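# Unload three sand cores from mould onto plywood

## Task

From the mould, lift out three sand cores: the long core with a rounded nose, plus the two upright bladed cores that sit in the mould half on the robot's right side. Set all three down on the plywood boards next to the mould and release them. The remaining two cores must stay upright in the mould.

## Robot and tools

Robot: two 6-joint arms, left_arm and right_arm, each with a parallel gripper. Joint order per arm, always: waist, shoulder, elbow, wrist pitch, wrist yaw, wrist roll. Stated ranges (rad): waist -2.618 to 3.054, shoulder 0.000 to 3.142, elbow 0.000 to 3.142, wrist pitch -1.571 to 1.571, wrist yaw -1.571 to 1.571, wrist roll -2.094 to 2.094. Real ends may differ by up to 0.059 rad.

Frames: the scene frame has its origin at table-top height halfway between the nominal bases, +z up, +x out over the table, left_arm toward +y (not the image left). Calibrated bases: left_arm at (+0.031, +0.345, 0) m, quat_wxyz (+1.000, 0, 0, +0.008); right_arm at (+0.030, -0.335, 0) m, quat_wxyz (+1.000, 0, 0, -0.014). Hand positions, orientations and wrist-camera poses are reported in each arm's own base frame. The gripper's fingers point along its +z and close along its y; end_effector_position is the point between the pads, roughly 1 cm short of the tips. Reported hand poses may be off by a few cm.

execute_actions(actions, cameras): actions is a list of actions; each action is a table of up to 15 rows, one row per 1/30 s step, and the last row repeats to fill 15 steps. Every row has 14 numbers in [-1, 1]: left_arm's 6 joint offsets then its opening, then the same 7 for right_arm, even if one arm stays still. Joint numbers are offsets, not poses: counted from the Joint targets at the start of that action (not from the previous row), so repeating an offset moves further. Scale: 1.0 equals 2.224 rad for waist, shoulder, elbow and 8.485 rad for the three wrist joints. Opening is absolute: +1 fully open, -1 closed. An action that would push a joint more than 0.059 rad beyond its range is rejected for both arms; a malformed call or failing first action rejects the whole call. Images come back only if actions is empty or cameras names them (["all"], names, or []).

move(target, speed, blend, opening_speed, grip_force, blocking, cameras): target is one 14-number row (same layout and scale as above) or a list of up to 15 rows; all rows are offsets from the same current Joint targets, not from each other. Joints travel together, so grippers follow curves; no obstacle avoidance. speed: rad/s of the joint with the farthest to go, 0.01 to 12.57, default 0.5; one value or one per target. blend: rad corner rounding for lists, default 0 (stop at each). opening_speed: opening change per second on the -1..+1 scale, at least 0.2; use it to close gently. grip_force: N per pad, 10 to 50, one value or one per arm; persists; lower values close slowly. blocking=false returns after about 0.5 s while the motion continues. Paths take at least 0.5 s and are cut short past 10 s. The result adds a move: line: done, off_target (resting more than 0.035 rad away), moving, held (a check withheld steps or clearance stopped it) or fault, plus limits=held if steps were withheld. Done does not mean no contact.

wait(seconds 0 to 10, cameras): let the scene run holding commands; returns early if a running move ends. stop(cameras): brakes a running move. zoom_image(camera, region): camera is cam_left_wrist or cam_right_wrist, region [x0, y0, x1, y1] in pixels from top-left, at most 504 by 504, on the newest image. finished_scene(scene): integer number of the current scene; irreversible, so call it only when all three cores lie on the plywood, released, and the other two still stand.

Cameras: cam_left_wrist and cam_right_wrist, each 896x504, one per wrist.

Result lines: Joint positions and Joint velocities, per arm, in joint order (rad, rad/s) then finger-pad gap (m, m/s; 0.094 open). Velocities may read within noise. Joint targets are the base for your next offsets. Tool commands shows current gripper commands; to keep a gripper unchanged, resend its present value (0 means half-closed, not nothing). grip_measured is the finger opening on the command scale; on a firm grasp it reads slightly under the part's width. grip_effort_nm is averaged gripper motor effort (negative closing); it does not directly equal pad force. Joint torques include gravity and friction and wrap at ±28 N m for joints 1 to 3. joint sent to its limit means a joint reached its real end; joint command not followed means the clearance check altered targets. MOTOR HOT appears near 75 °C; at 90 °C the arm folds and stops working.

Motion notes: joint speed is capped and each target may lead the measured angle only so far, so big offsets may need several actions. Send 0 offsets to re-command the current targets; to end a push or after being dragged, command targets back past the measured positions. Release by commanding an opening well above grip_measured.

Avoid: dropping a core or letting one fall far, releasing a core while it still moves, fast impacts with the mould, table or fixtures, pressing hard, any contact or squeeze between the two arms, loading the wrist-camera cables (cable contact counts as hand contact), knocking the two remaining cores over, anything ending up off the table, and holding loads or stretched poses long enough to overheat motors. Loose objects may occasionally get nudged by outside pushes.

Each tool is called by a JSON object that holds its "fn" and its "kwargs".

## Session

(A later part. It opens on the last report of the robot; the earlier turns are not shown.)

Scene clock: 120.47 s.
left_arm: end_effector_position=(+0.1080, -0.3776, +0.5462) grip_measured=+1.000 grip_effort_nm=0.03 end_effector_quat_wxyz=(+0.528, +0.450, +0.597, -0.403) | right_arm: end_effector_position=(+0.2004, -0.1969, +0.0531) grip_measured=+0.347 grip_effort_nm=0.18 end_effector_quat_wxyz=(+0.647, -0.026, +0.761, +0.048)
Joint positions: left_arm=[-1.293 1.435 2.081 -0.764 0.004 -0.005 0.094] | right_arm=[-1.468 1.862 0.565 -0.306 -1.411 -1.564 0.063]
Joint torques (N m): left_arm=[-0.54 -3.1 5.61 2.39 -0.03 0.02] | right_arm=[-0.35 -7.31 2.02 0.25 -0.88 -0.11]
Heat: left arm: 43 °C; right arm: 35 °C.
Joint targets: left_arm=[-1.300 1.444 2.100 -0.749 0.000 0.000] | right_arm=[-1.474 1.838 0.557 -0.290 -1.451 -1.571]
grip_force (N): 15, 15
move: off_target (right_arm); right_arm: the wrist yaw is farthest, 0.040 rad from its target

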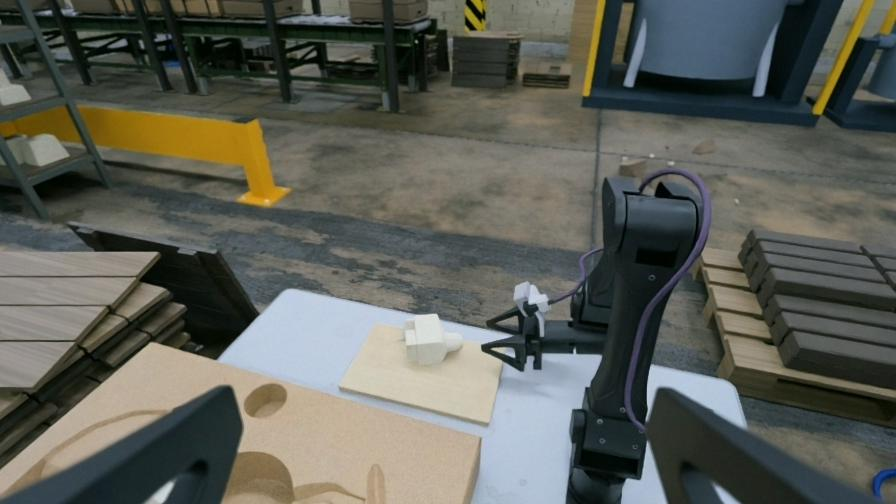

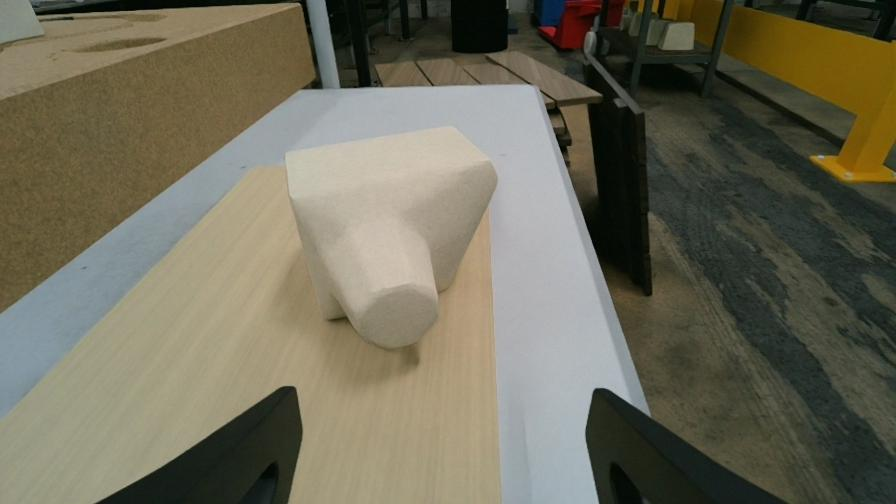

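{"fn": "move", "kwargs": {"target": [[0,0,0,0,0,0,1,0,0,0.469,-0.0837,0,0,0.35],[0,0,0,0,0,0,1,0.8201,0.0832,0.7451,-0.1062,0.171,0.1851,1]], "speed": [0.7,0.9], "blend": 0.1, "cameras": ["all"]}}

Scene clock: 144.30 s.
left_arm: end_effector_position=(+0.1080, -0.3776, +0.5462) grip_measured=+1.000 grip_effort_nm=0.03 end_effector_quat_wxyz=(+0.528, +0.450, +0.597, -0.403) | right_arm: end_effector_position=(+0.4655, +0.1747, +0.2475) grip_measured=+0.997 grip_effort_nm=0.18 end_effector_quat_wxyz=(+0.274, -0.173, +0.945, +0.052)
Joint positions: left_arm=[-1.293 1.435 2.081 -0.764 0.004 -0.005 0.094] | right_arm=[0.355 2.009 2.183 -1.179 -0.007 -0.006 0.094]
Joint torques (N m): left_arm=[-0.57 -3.1 5.64 2.39 -0.02 0] | right_arm=[-0.35 -8.14 7.87 0.85 0.06 0.03]
Heat: left arm: 44 °C; right arm: 34 °C.
Joint targets: left_arm=[-1.300 1.444 2.100 -0.750 0.000 0.000] | right_arm=[0.350 2.023 2.214 -1.191 0.000 0.000]
grip_force (N): 15, 15
move: done

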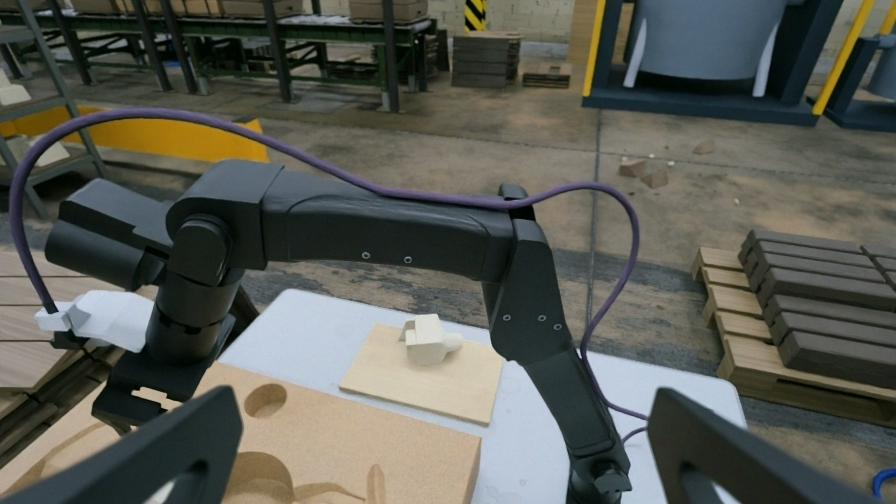

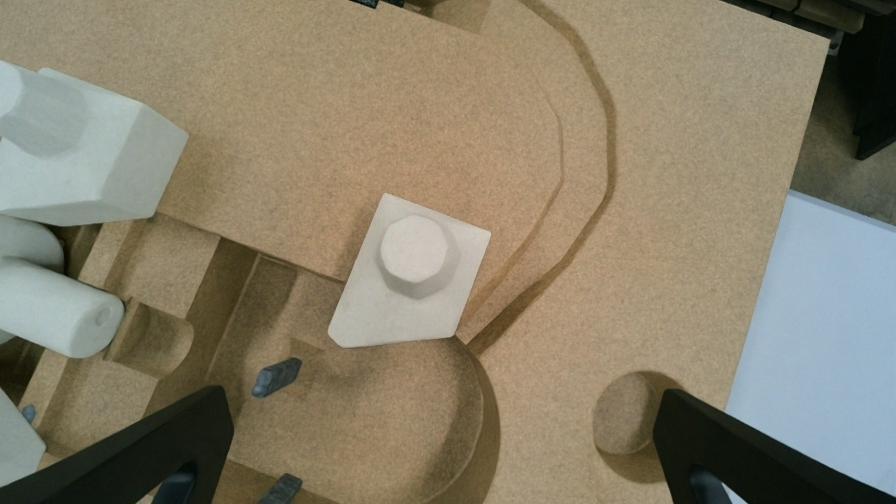

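{"fn": "move", "kwargs": {"target": [[0,0,0,0,0,0,1,0.0117,0.0717,0.0554,0.0043,0,0,1],[0,0,0,0,0,0,1,0.0117,0.0429,-0.0922,0.0354,0,0,1]], "speed": 0.3, "blend": 0.02, "cameras": ["cam_right_wrist"]}}

Scene clock: 157.87 s.
left_arm: end_effector_position=(+0.1080, -0.3776, +0.5462) grip_measured=+1.000 grip_effort_nm=0.03 end_effector_quat_wxyz=(+0.528, +0.450, +0.597, -0.403) | right_arm: end_effector_position=(+0.5038, +0.1978, +0.1432) grip_measured=+0.997 grip_effort_nm=0.18 end_effector_quat_wxyz=(+0.249, -0.182, +0.950, +0.049)
Joint positions: left_arm=[-1.293 1.435 2.081 -0.764 0.004 -0.005 0.094] | right_arm=[0.37 2.162 2.017 -0.912 -0.006 -0.006 0.094]
Joint torques (N m): left_arm=[-0.42 -3.1 5.6 2.38 -0.03 -0.01] | right_arm=[0.49 -14.24 5.24 1.08 0.05 0.03]
Heat: left arm: 45 °C; right arm: 36 °C.
Joint targets: left_arm=[-1.300 1.444 2.100 -0.750 0.000 0.000] | right_arm=[0.376 2.118 2.009 -0.890 0.000 0.000]
grip_force (N): 15, 15
move: off_target (right_arm); right_arm: the shoulder is farthest, 0.044 rad from its target
Images, in order (width x height): cam_right_wrist 896x504.

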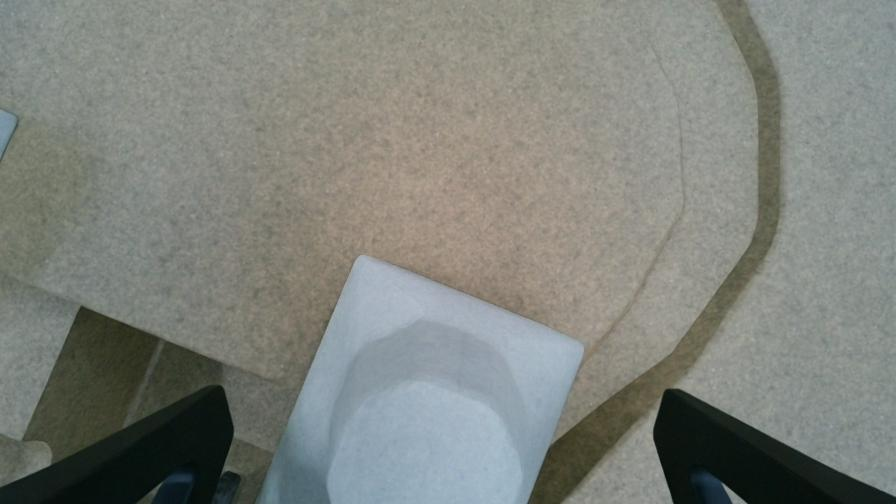

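{"fn": "move", "kwargs": {"target": [[0,0,0,0,0,0,1,0.0036,0.0063,0.0322,-0.0068,0,0,1],[0,0,0,0,0,0,1,0.0036,0.0063,0.0322,-0.0068,0,0,-0.7]], "speed": 0.3, "grip_force": 40, "opening_speed": 0.7, "cameras": ["all"]}}

Scene clock: 166.90 s.
left_arm: end_effector_position=(+0.1080, -0.3776, +0.5462) grip_measured=+1.000 grip_effort_nm=0.03 end_effector_quat_wxyz=(+0.528, +0.450, +0.597, -0.403) | right_arm: end_effector_position=(+0.5035, +0.2030, +0.1549) grip_measured=-0.248 grip_effort_nm=-0.79 end_effector_quat_wxyz=(+0.255, -0.181, +0.948, +0.052)
Joint positions: left_arm=[-1.293 1.435 2.081 -0.764 0.004 -0.005 0.094] | right_arm=[0.38 2.162 2.055 -0.938 -0.005 0.003 0.035]
Joint torques (N m): left_arm=[-0.4 -3.17 5.63 2.39 -0.01 -0.01] | right_arm=[0.39 -12.98 7.79 0.81 0.03 -0.08]
Heat: left arm: 45 °C; right arm: 42 °C.
Joint targets: left_arm=[-1.300 1.444 2.100 -0.750 0.000 0.000] | right_arm=[0.384 2.132 2.081 -0.948 0.000 0.000]
grip_force (N): 40, 40
move: done

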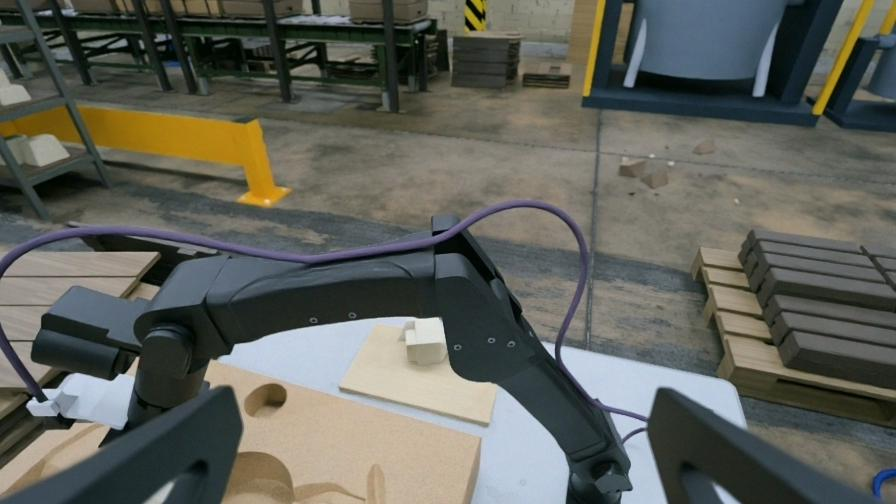

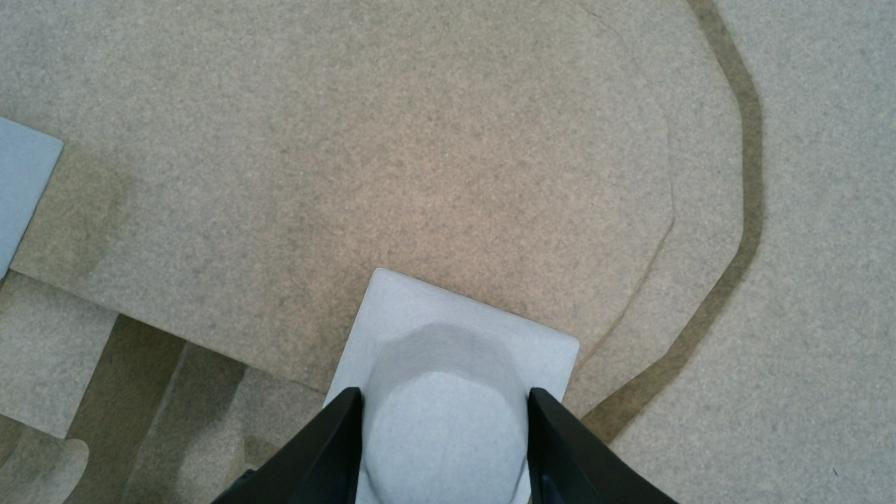

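{"fn": "move", "kwargs": {"target": [[0,0,0,0,0,0,1,0,0.0114,0.0682,-0.015,0,0,-0.7],[0,0,0,0,0,0,1,0,0.0311,0.1388,-0.0283,0,0,-0.7],[0,0,0,0,0,0,1,0,-0.1158,0.045,-0.0423,0,0,-0.7]], "speed": 0.3, "blend": 0.03, "cameras": ["all"]}}

Scene clock: 176.63 s.
left_arm: end_effector_position=(+0.1080, -0.3776, +0.5462) grip_measured=+1.000 grip_effort_nm=0.03 end_effector_quat_wxyz=(+0.528, +0.450, +0.597, -0.403) | right_arm: end_effector_position=(+0.4193, +0.1690, +0.2680) grip_measured=-0.253 grip_effort_nm=-0.82 end_effector_quat_wxyz=(+0.243, -0.182, +0.952, +0.048)
Joint positions: left_arm=[-1.293 1.435 2.081 -0.764 0.004 -0.005 0.094] | right_arm=[0.38 1.921 2.182 -1.33 -0.003 0.003 0.035]
Joint torques (N m): left_arm=[-0.42 -3.04 5.6 2.38 -0.04 0] | right_arm=[0.39 -12.07 4.97 1.09 0.02 -0.08]
Heat: left arm: 46 °C; right arm: 45 °C.
Joint targets: left_arm=[-1.300 1.444 2.100 -0.750 0.000 0.000] | right_arm=[0.384 1.874 2.181 -1.307 0.000 0.000]
grip_force (N): 40, 40
move: off_target (right_arm); right_arm: the shoulder is farthest, 0.046 rad from its target

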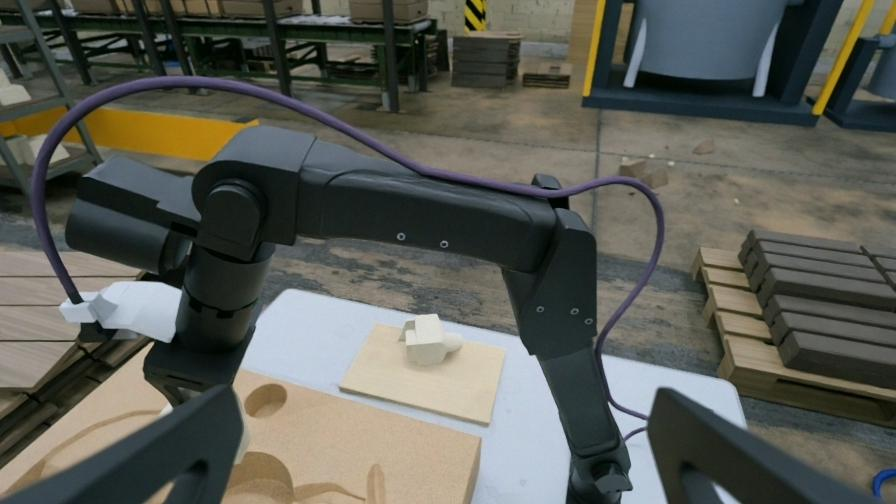

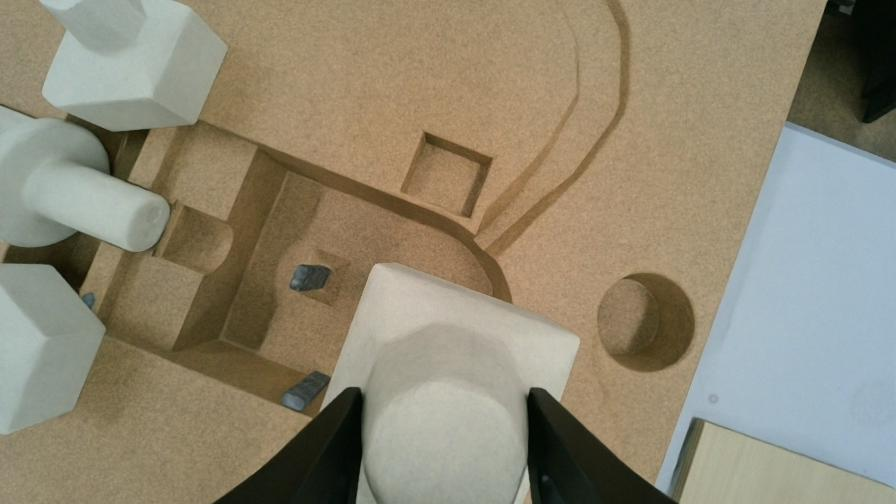

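{"fn": "move", "kwargs": {"target": [0,0,0,0,0,0,1,-0.3795,-0.2465,-0.3496,0.0205,-0.0303,-0.0497,-0.7], "speed": 0.5, "cameras": ["all"]}}

{"fn": "zoom_image", "kwargs": {"camera": "cam_left_wrist", "region": [320, 220, 560, 430]}}

Scene clock: 227.77 s.
left_arm: end_effector_position=(+0.1080, -0.3776, +0.5463) grip_measured=+1.000 grip_effort_nm=0.03 end_effector_quat_wxyz=(+0.528, +0.450, +0.597, -0.403) | right_arm: end_effector_position=(+0.2964, -0.0983, +0.2236) grip_measured=-0.253 grip_effort_nm=-0.82 end_effector_quat_wxyz=(+0.240, -0.004, +0.971, +0.013)
Joint positions: left_arm=[-1.293 1.435 2.081 -0.764 0.004 -0.005 0.094] | right_arm=[-0.456 1.36 1.402 -1.183 -0.231 -0.414 0.035]
Joint torques (N m): left_arm=[-0.51 -3.14 5.57 2.38 -0.02 0.01] | right_arm=[-0.31 -6.8 5.57 1.25 -0.35 -0.14]
Heat: left arm: 48 °C; right arm: 50 °C.
Joint targets: left_arm=[-1.300 1.444 2.100 -0.749 0.000 0.000] | right_arm=[-0.460 1.326 1.403 -1.133 -0.257 -0.422]
grip_force (N): 40, 40
move: off_target (right_arm); right_arm: the wrist pitch is farthest, 0.050 rad from its target

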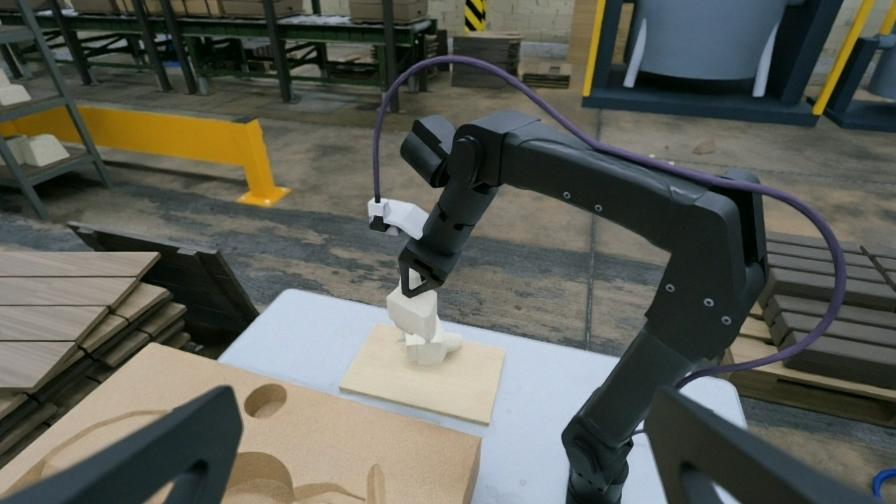

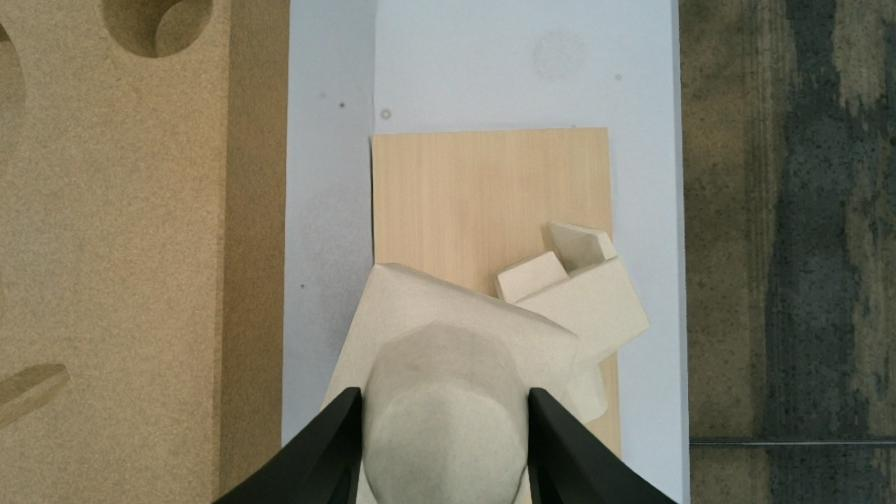

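Scaled by 2.100.

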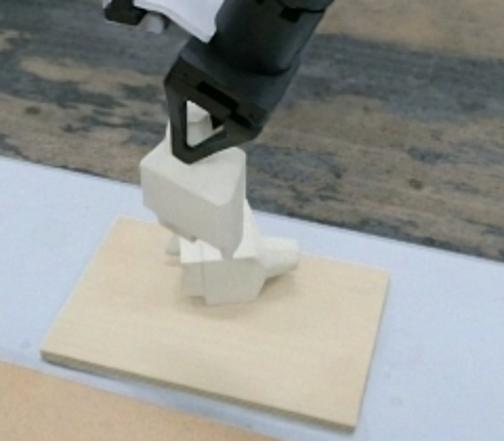

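{"fn": "move", "kwargs": {"target": [[0,0,0,0,0,0,1,-0.0045,-0.0556,-0.0366,-0.0052,-0.0006,-0.0011,-0.7],[0,0,0,0,0,0,1,-0.0045,-0.0847,-0.2529,0.0439,-0.0006,-0.0011,-0.7]], "speed": 0.25, "cameras": ["all"]}}

{"fn": "zoom_image", "kwargs": {"camera": "cam_left_wrist", "region": [320, 220, 560, 430]}}

Scene clock: 250.67 s.
left_arm: end_effector_position=(+0.1080, -0.3776, +0.5463) grip_measured=+1.000 grip_effort_nm=0.03 end_effector_quat_wxyz=(+0.528, +0.450, +0.597, -0.403) | right_arm: end_effector_position=(+0.2606, -0.0813, +0.1150) grip_measured=-0.253 grip_effort_nm=-0.82 end_effector_quat_wxyz=(+0.240, -0.007, +0.971, +0.015)
Joint positions: left_arm=[-1.293 1.435 2.081 -0.764 0.004 -0.005 0.094] | right_arm=[-0.462 1.169 0.837 -0.812 -0.238 -0.424 0.035]
Joint torques (N m): left_arm=[-0.53 -3.12 5.64 2.38 -0.04 -0.01] | right_arm=[-0.69 -5.37 5.96 1.27 -0.35 -0.12]
Heat: left arm: 48 °C; right arm: 43 °C.
Joint targets: left_arm=[-1.300 1.444 2.100 -0.749 0.000 0.000] | right_arm=[-0.470 1.138 0.841 -0.761 -0.262 -0.431]
grip_force (N): 40, 40
move: off_target (right_arm); right_arm: the wrist pitch is farthest, 0.052 rad from its target

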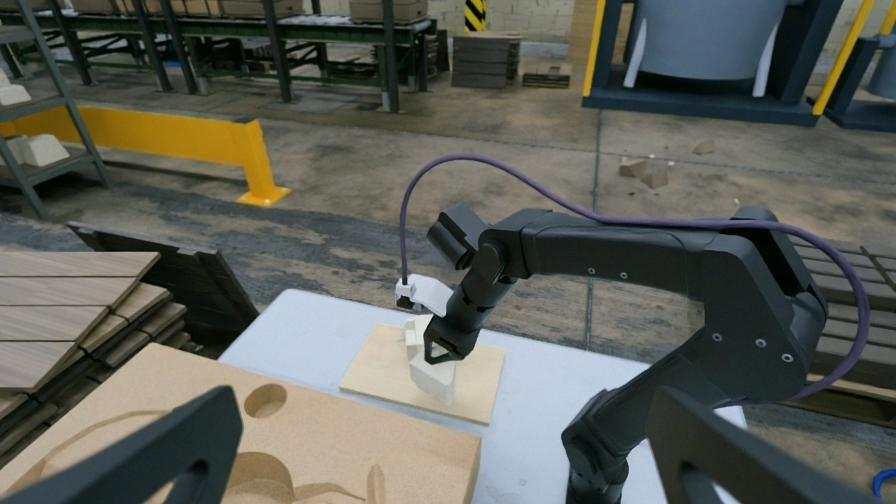

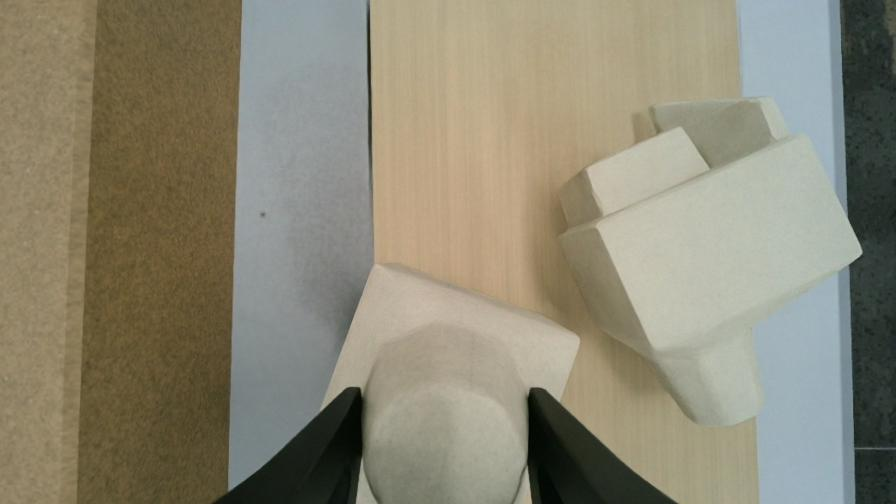

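Scaled by 2.100.

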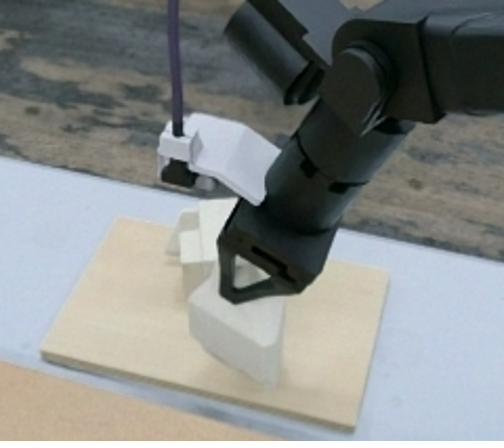

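{"fn": "move", "kwargs": {"target": [0,0,0,0,0,0,1,-0.009,0.007,-0.0122,0.005,0,0,-0.7], "speed": 0.12, "cameras": ["all"]}}

{"fn": "zoom_image", "kwargs": {"camera": "cam_left_wrist", "region": [340, 270, 520, 430]}}

Scene clock: 268.77 s.
left_arm: end_effector_position=(+0.1080, -0.3776, +0.5463) grip_measured=+1.000 grip_effort_nm=0.03 end_effector_quat_wxyz=(+0.528, +0.450, +0.597, -0.403) | right_arm: end_effector_position=(+0.2616, -0.0878, +0.1106) grip_measured=-0.253 grip_effort_nm=-0.82 end_effector_quat_wxyz=(+0.247, +0.002, +0.969, +0.009)
Joint positions: left_arm=[-1.293 1.435 2.081 -0.764 0.004 -0.005 0.094] | right_arm=[-0.482 1.169 0.813 -0.771 -0.238 -0.424 0.035]
Joint torques (N m): left_arm=[-0.39 -3.04 5.65 2.4 -0.02 0.01] | right_arm=[-0.68 -4.03 5.75 1.3 -0.35 -0.12]
Heat: left arm: 49 °C; right arm: 40 °C.
Joint targets: left_arm=[-1.300 1.444 2.100 -0.749 0.000 0.000] | right_arm=[-0.490 1.153 0.813 -0.718 -0.262 -0.431]
grip_force (N): 40, 40
move: off_target (right_arm); right_arm: the wrist pitch is farthest, 0.053 rad from its target

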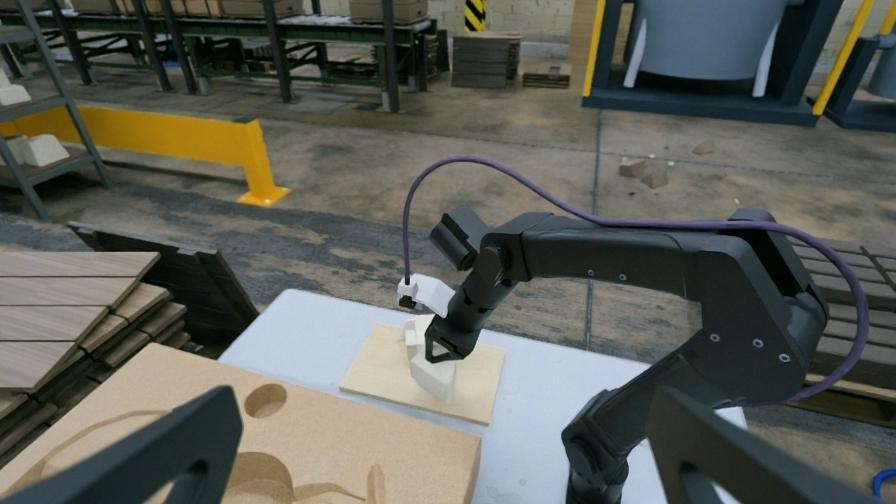

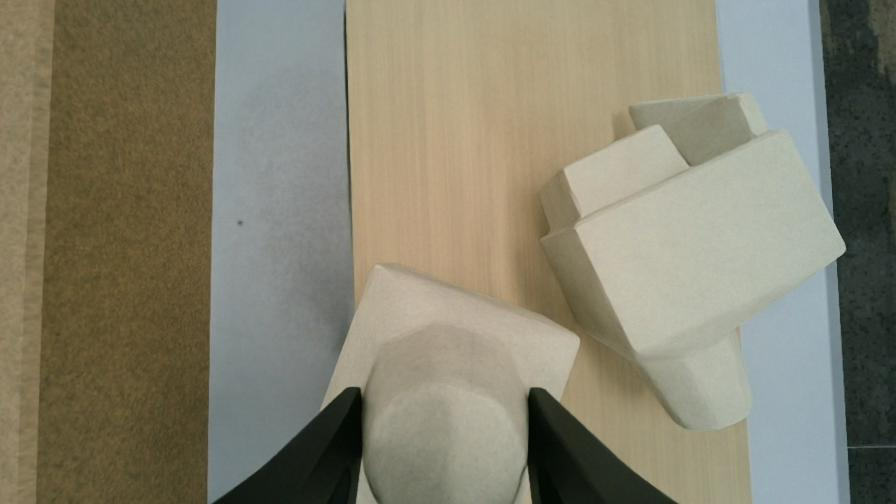

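Scaled by 2.800.

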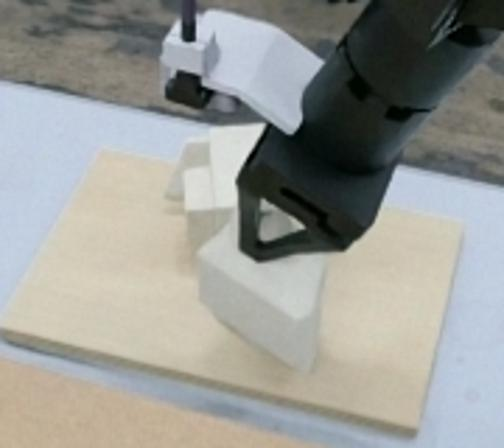

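{"fn": "move", "kwargs": {"target": [0,0,0,0,0,0,1,-0.0153,-0.031,-0.0274,-0.0009,0,0,-0.7], "speed": 0.12, "grip_force": 25, "cameras": ["all"]}}

{"fn": "zoom_image", "kwargs": {"camera": "cam_left_wrist", "region": [340, 270, 520, 430]}}

Scene clock: 280.00 s.
left_arm: end_effector_position=(+0.1080, -0.3776, +0.5463) grip_measured=+1.000 grip_effort_nm=0.03 end_effector_quat_wxyz=(+0.528, +0.450, +0.597, -0.403) | right_arm: end_effector_position=(+0.2525, -0.0904, +0.1103) grip_measured=-0.253 grip_effort_nm=-0.55 end_effector_quat_wxyz=(+0.263, +0.014, +0.965, +0.003)
Joint positions: left_arm=[-1.293 1.435 2.081 -0.764 0.004 -0.005 0.094] | right_arm=[-0.515 1.105 0.76 -0.751 -0.25 -0.424 0.035]
Joint torques (N m): left_arm=[-0.49 -3 5.64 2.37 -0.03 0] | right_arm=[-0.81 -4.01 5.22 1.06 -0.24 -0.12]
Heat: left arm: 49 °C; right arm: 38 °C.
Joint targets: left_arm=[-1.300 1.444 2.100 -0.750 0.000 0.000] | right_arm=[-0.524 1.084 0.752 -0.726 -0.262 -0.431]
grip_force (N): 25, 25
move: done

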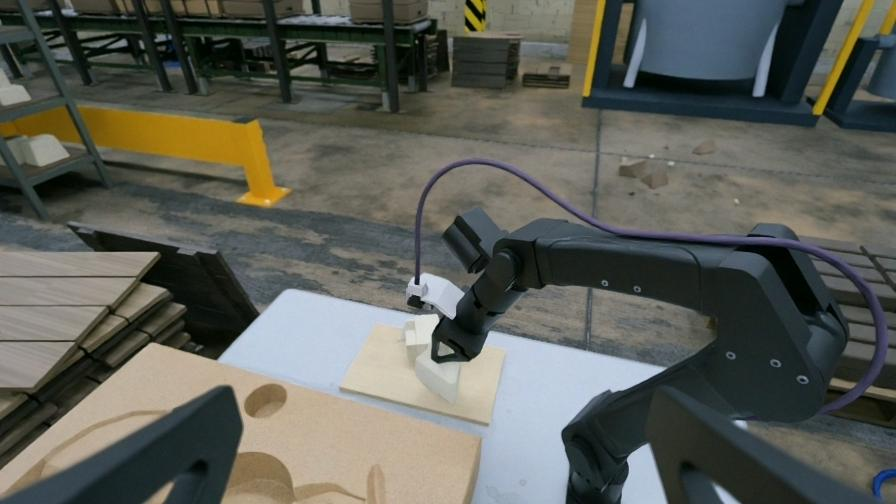

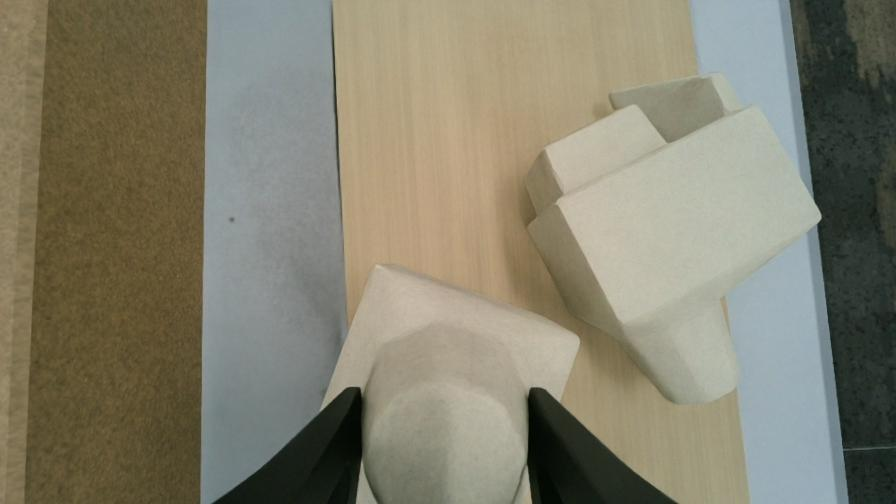

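Scaled by 2.800.

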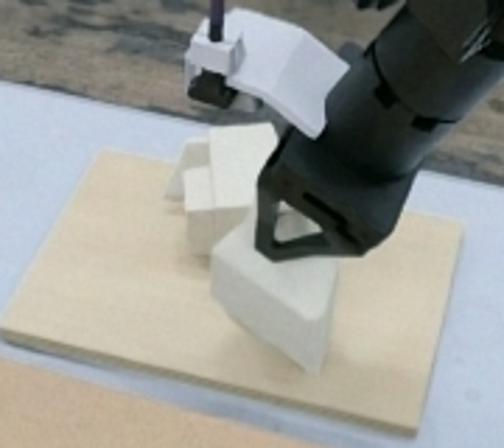

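{"fn": "move", "kwargs": {"target": [[0,0,0,0,0,0,1,-0.0117,-0.0263,0.009,-0.0093,0,0,-0.7],[0,0,0,0,0,0,1,-0.0567,-0.0742,-0.0129,-0.0191,-0.0056,-0.0108,-0.7]], "speed": 0.12, "blend": 0.03, "grip_force": 20, "cameras": ["all"]}}

{"fn": "zoom_image", "kwargs": {"camera": "cam_left_wrist", "region": [340, 270, 520, 430]}}

Scene clock: 319.90 s.
left_arm: end_effector_position=(+0.1080, -0.3776, +0.5463) grip_measured=+1.000 grip_effort_nm=0.03 end_effector_quat_wxyz=(+0.528, +0.450, +0.597, -0.403) | right_arm: end_effector_position=(+0.2074, -0.0919, +0.1173) grip_measured=-0.252 grip_effort_nm=-0.46 end_effector_quat_wxyz=(+0.256, +0.032, +0.966, -0.005)
Joint positions: left_arm=[-1.293 1.435 2.081 -0.764 0.004 -0.005 0.094] | right_arm=[-0.643 0.942 0.723 -0.909 -0.279 -0.514 0.035]
Joint torques (N m): left_arm=[-0.47 -3.08 5.61 2.37 -0.02 0.01] | right_arm=[-0.65 -2.96 5.83 0.98 -0.45 -0.17]
Heat: left arm: 50 °C; right arm: 35 °C.
Joint targets: left_arm=[-1.300 1.444 2.100 -0.750 0.000 0.000] | right_arm=[-0.650 0.919 0.724 -0.888 -0.310 -0.523]
grip_force (N): 20, 20
move: done

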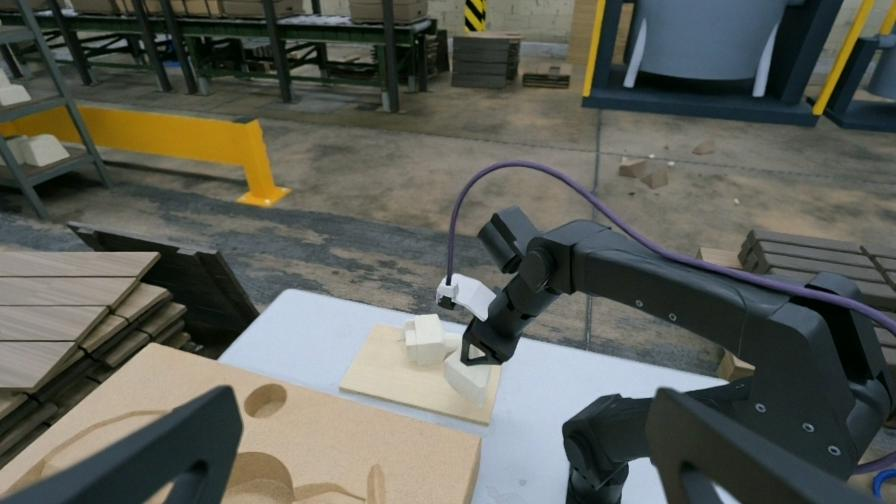

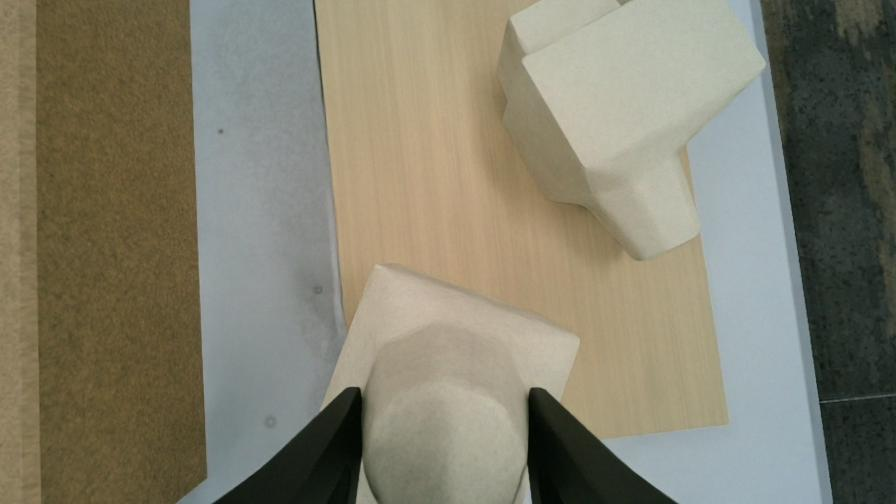

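Scaled by 2.800.

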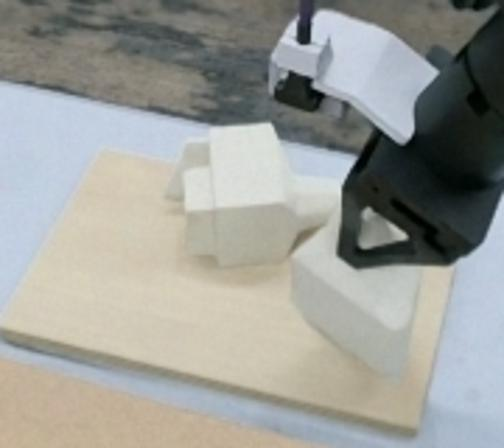

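{"fn": "move", "kwargs": {"target": [[0,0,0,0,0,0,1,0,0.0589,0.1707,-0.0293,0,0,-0.7],[0,0,0,0,0,0,1,-0.2689,0.0589,0.1707,-0.0805,-0.1402,-0.1235,-0.7],[0,0,0,0,0,0,1,-0.2689,0.1544,-0.098,0.0086,-0.1402,-0.1235,-0.7]], "speed": [0.3,0.6,0.4], "blend": 0.03, "grip_force": 40, "cameras": ["all"]}}

{"fn": "zoom_image", "kwargs": {"camera": "cam_left_wrist", "region": [340, 230, 560, 430]}}

Scene clock: 343.87 s.
left_arm: end_effector_position=(+0.1080, -0.3776, +0.5463) grip_measured=+1.000 grip_effort_nm=0.04 end_effector_quat_wxyz=(+0.528, +0.450, +0.597, -0.403) | right_arm: end_effector_position=(+0.2202, -0.0909, +0.1449) grip_measured=-0.253 grip_effort_nm=-0.82 end_effector_quat_wxyz=(+0.634, -0.114, +0.756, +0.117)
Joint positions: left_arm=[-1.293 1.435 2.081 -0.764 0.004 -0.005 0.094] | right_arm=[-1.241 1.264 0.506 -0.831 -1.402 -1.556 0.035]
Joint torques (N m): left_arm=[-0.53 -3.04 5.61 2.37 -0.01 0] | right_arm=[-0.66 -2.4 4.53 0.27 -1.43 -0.21]
Heat: left arm: 50 °C; right arm: 34 °C.
Joint targets: left_arm=[-1.300 1.444 2.100 -0.750 0.000 0.000] | right_arm=[-1.248 1.263 0.506 -0.815 -1.499 -1.571]
grip_force (N): 40, 40
move: off_target (right_arm); right_arm: the wrist yaw is farthest, 0.097 rad from its target

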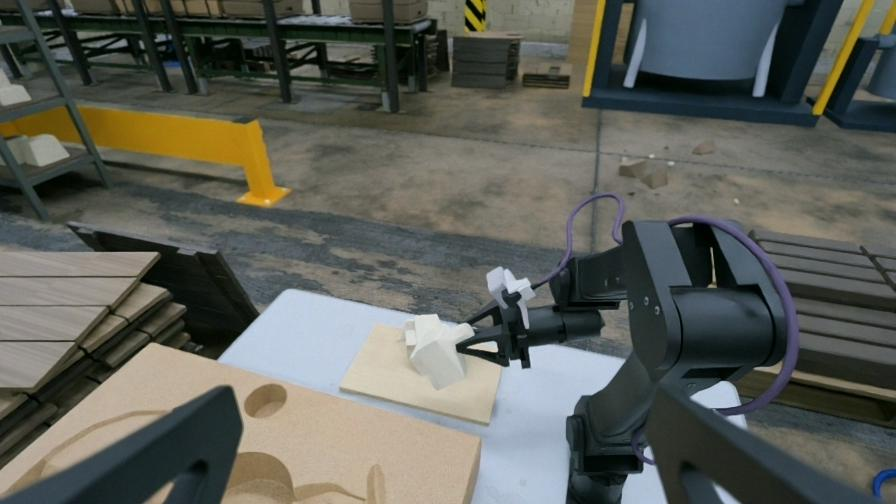

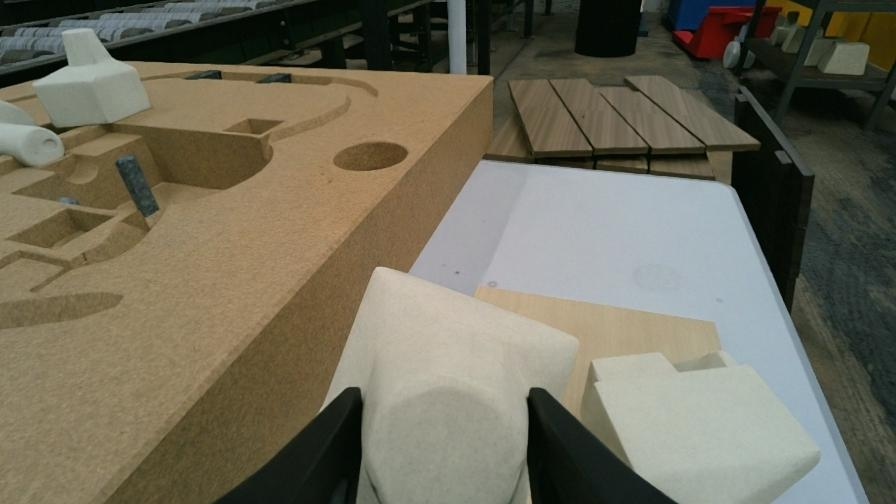

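Scaled by 2.291.

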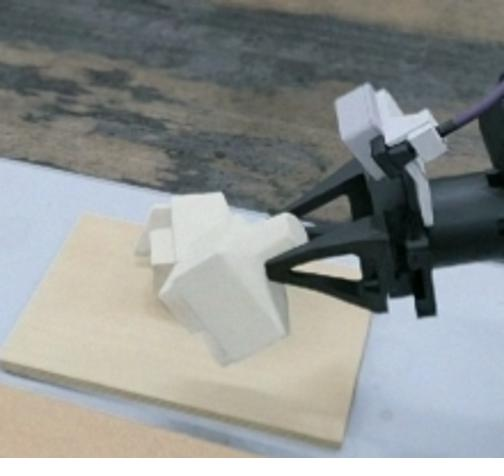

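{"fn": "move", "kwargs": {"target": [[0,0,0,0,0,0,1,0.0067,0.0471,-0.045,0.0243,0,0,-0.7],[0,0,0,0,0,0,1,-0.0189,0.0562,-0.0752,0.0346,0,0,-0.7]], "speed": 0.15, "grip_force": 25, "cameras": ["all"]}}

{"fn": "zoom_image", "kwargs": {"camera": "cam_left_wrist", "region": [340, 230, 560, 430]}}

Scene clock: 360.97 s.
left_arm: end_effector_position=(+0.1080, -0.3776, +0.5463) grip_measured=+1.000 grip_effort_nm=0.03 end_effector_quat_wxyz=(+0.528, +0.450, +0.597, -0.403) | right_arm: end_effector_position=(+0.2131, -0.0879, +0.0985) grip_measured=-0.253 grip_effort_nm=-0.55 end_effector_quat_wxyz=(+0.642, -0.100, +0.754, +0.103)
Joint positions: left_arm=[-1.293 1.435 2.081 -0.764 0.004 -0.005 0.094] | right_arm=[-1.282 1.385 0.343 -0.542 -1.414 -1.558 0.035]
Joint torques (N m): left_arm=[-0.46 -3.08 5.56 2.35 -0.03 0.02] | right_arm=[-0.77 -2.24 3.37 0.29 -1.31 -0.18]
Heat: left arm: 51 °C; right arm: 34 °C.
Joint targets: left_arm=[-1.300 1.444 2.100 -0.750 0.000 0.000] | right_arm=[-1.290 1.388 0.339 -0.521 -1.499 -1.570]
grip_force (N): 25, 25
move: off_target (right_arm); right_arm: the wrist yaw is farthest, 0.085 rad from its target

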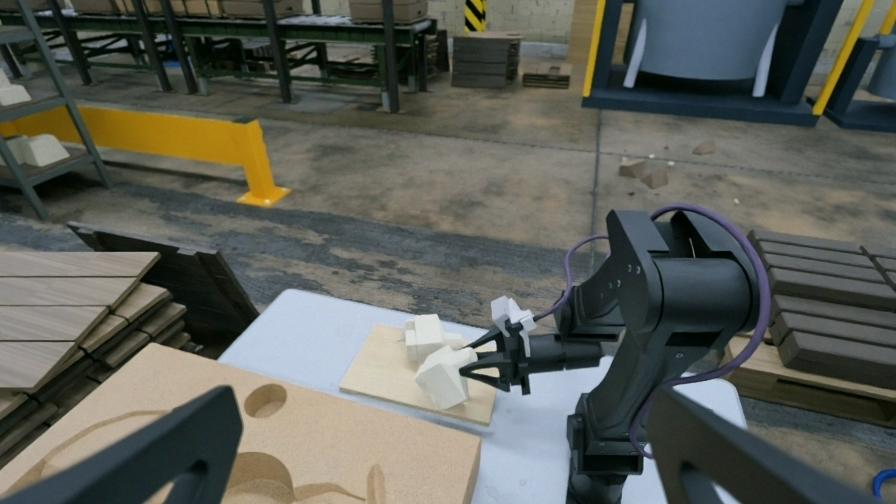

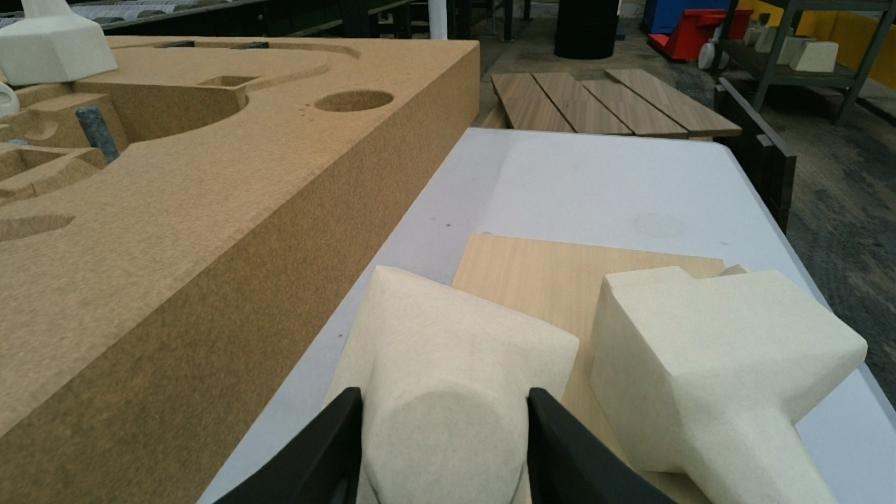

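Scaled by 2.291.

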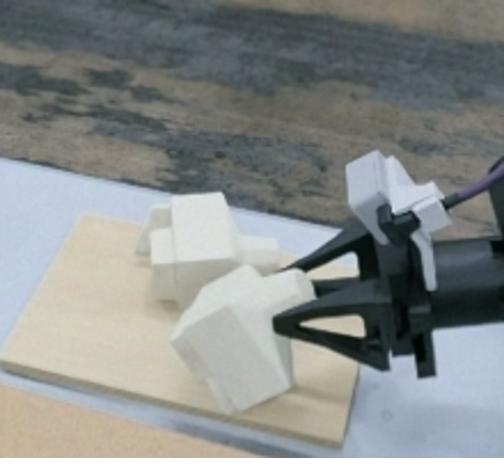

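{"fn": "move", "kwargs": {"target": [0,0,0,0,0,0,1,-0.027,0.0281,-0.0349,0.0164,0.0035,0,-0.7], "speed": 0.12, "grip_force": 20, "cameras": ["all"]}}

{"fn": "zoom_image", "kwargs": {"camera": "cam_left_wrist", "region": [340, 230, 560, 430]}}

Scene clock: 367.43 s.
left_arm: end_effector_position=(+0.1080, -0.3776, +0.5463) grip_measured=+1.000 grip_effort_nm=0.03 end_effector_quat_wxyz=(+0.528, +0.450, +0.597, -0.403) | right_arm: end_effector_position=(+0.2058, -0.0905, +0.0853) grip_measured=-0.252 grip_effort_nm=-0.46 end_effector_quat_wxyz=(+0.657, -0.076, +0.745, +0.085)
Joint positions: left_arm=[-1.293 1.435 2.081 -0.764 0.004 -0.005 0.094] | right_arm=[-1.343 1.444 0.268 -0.41 -1.449 -1.558 0.035]
Joint torques (N m): left_arm=[-0.51 -3.07 5.63 2.38 -0.02 0] | right_arm=[-0.83 -1.94 2.58 0.34 -0.7 -0.18]
Heat: left arm: 51 °C; right arm: 33 °C.
Joint targets: left_arm=[-1.300 1.444 2.100 -0.750 0.000 0.000] | right_arm=[-1.350 1.450 0.261 -0.382 -1.470 -1.570]
grip_force (N): 20, 20
move: done

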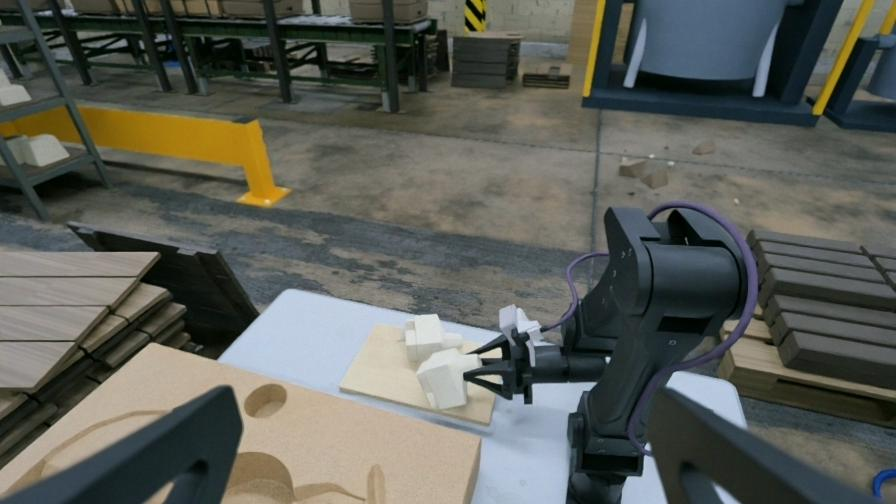

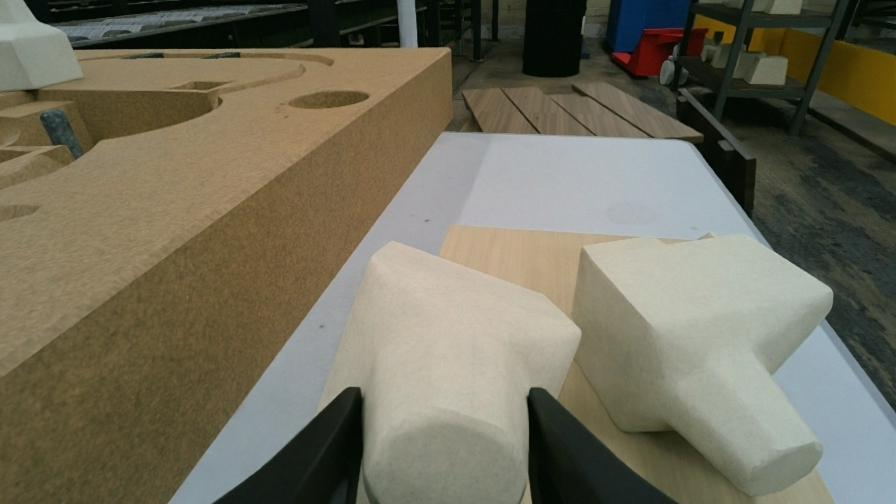

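Scaled by 2.291.

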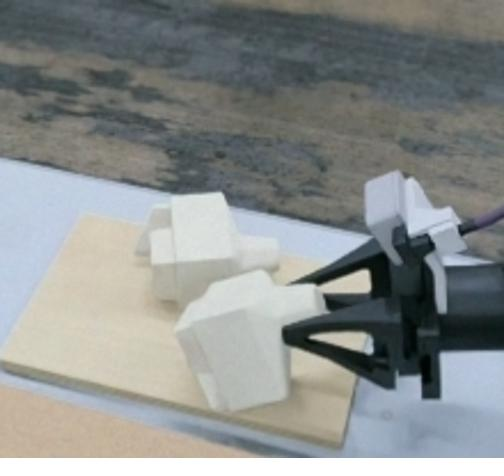

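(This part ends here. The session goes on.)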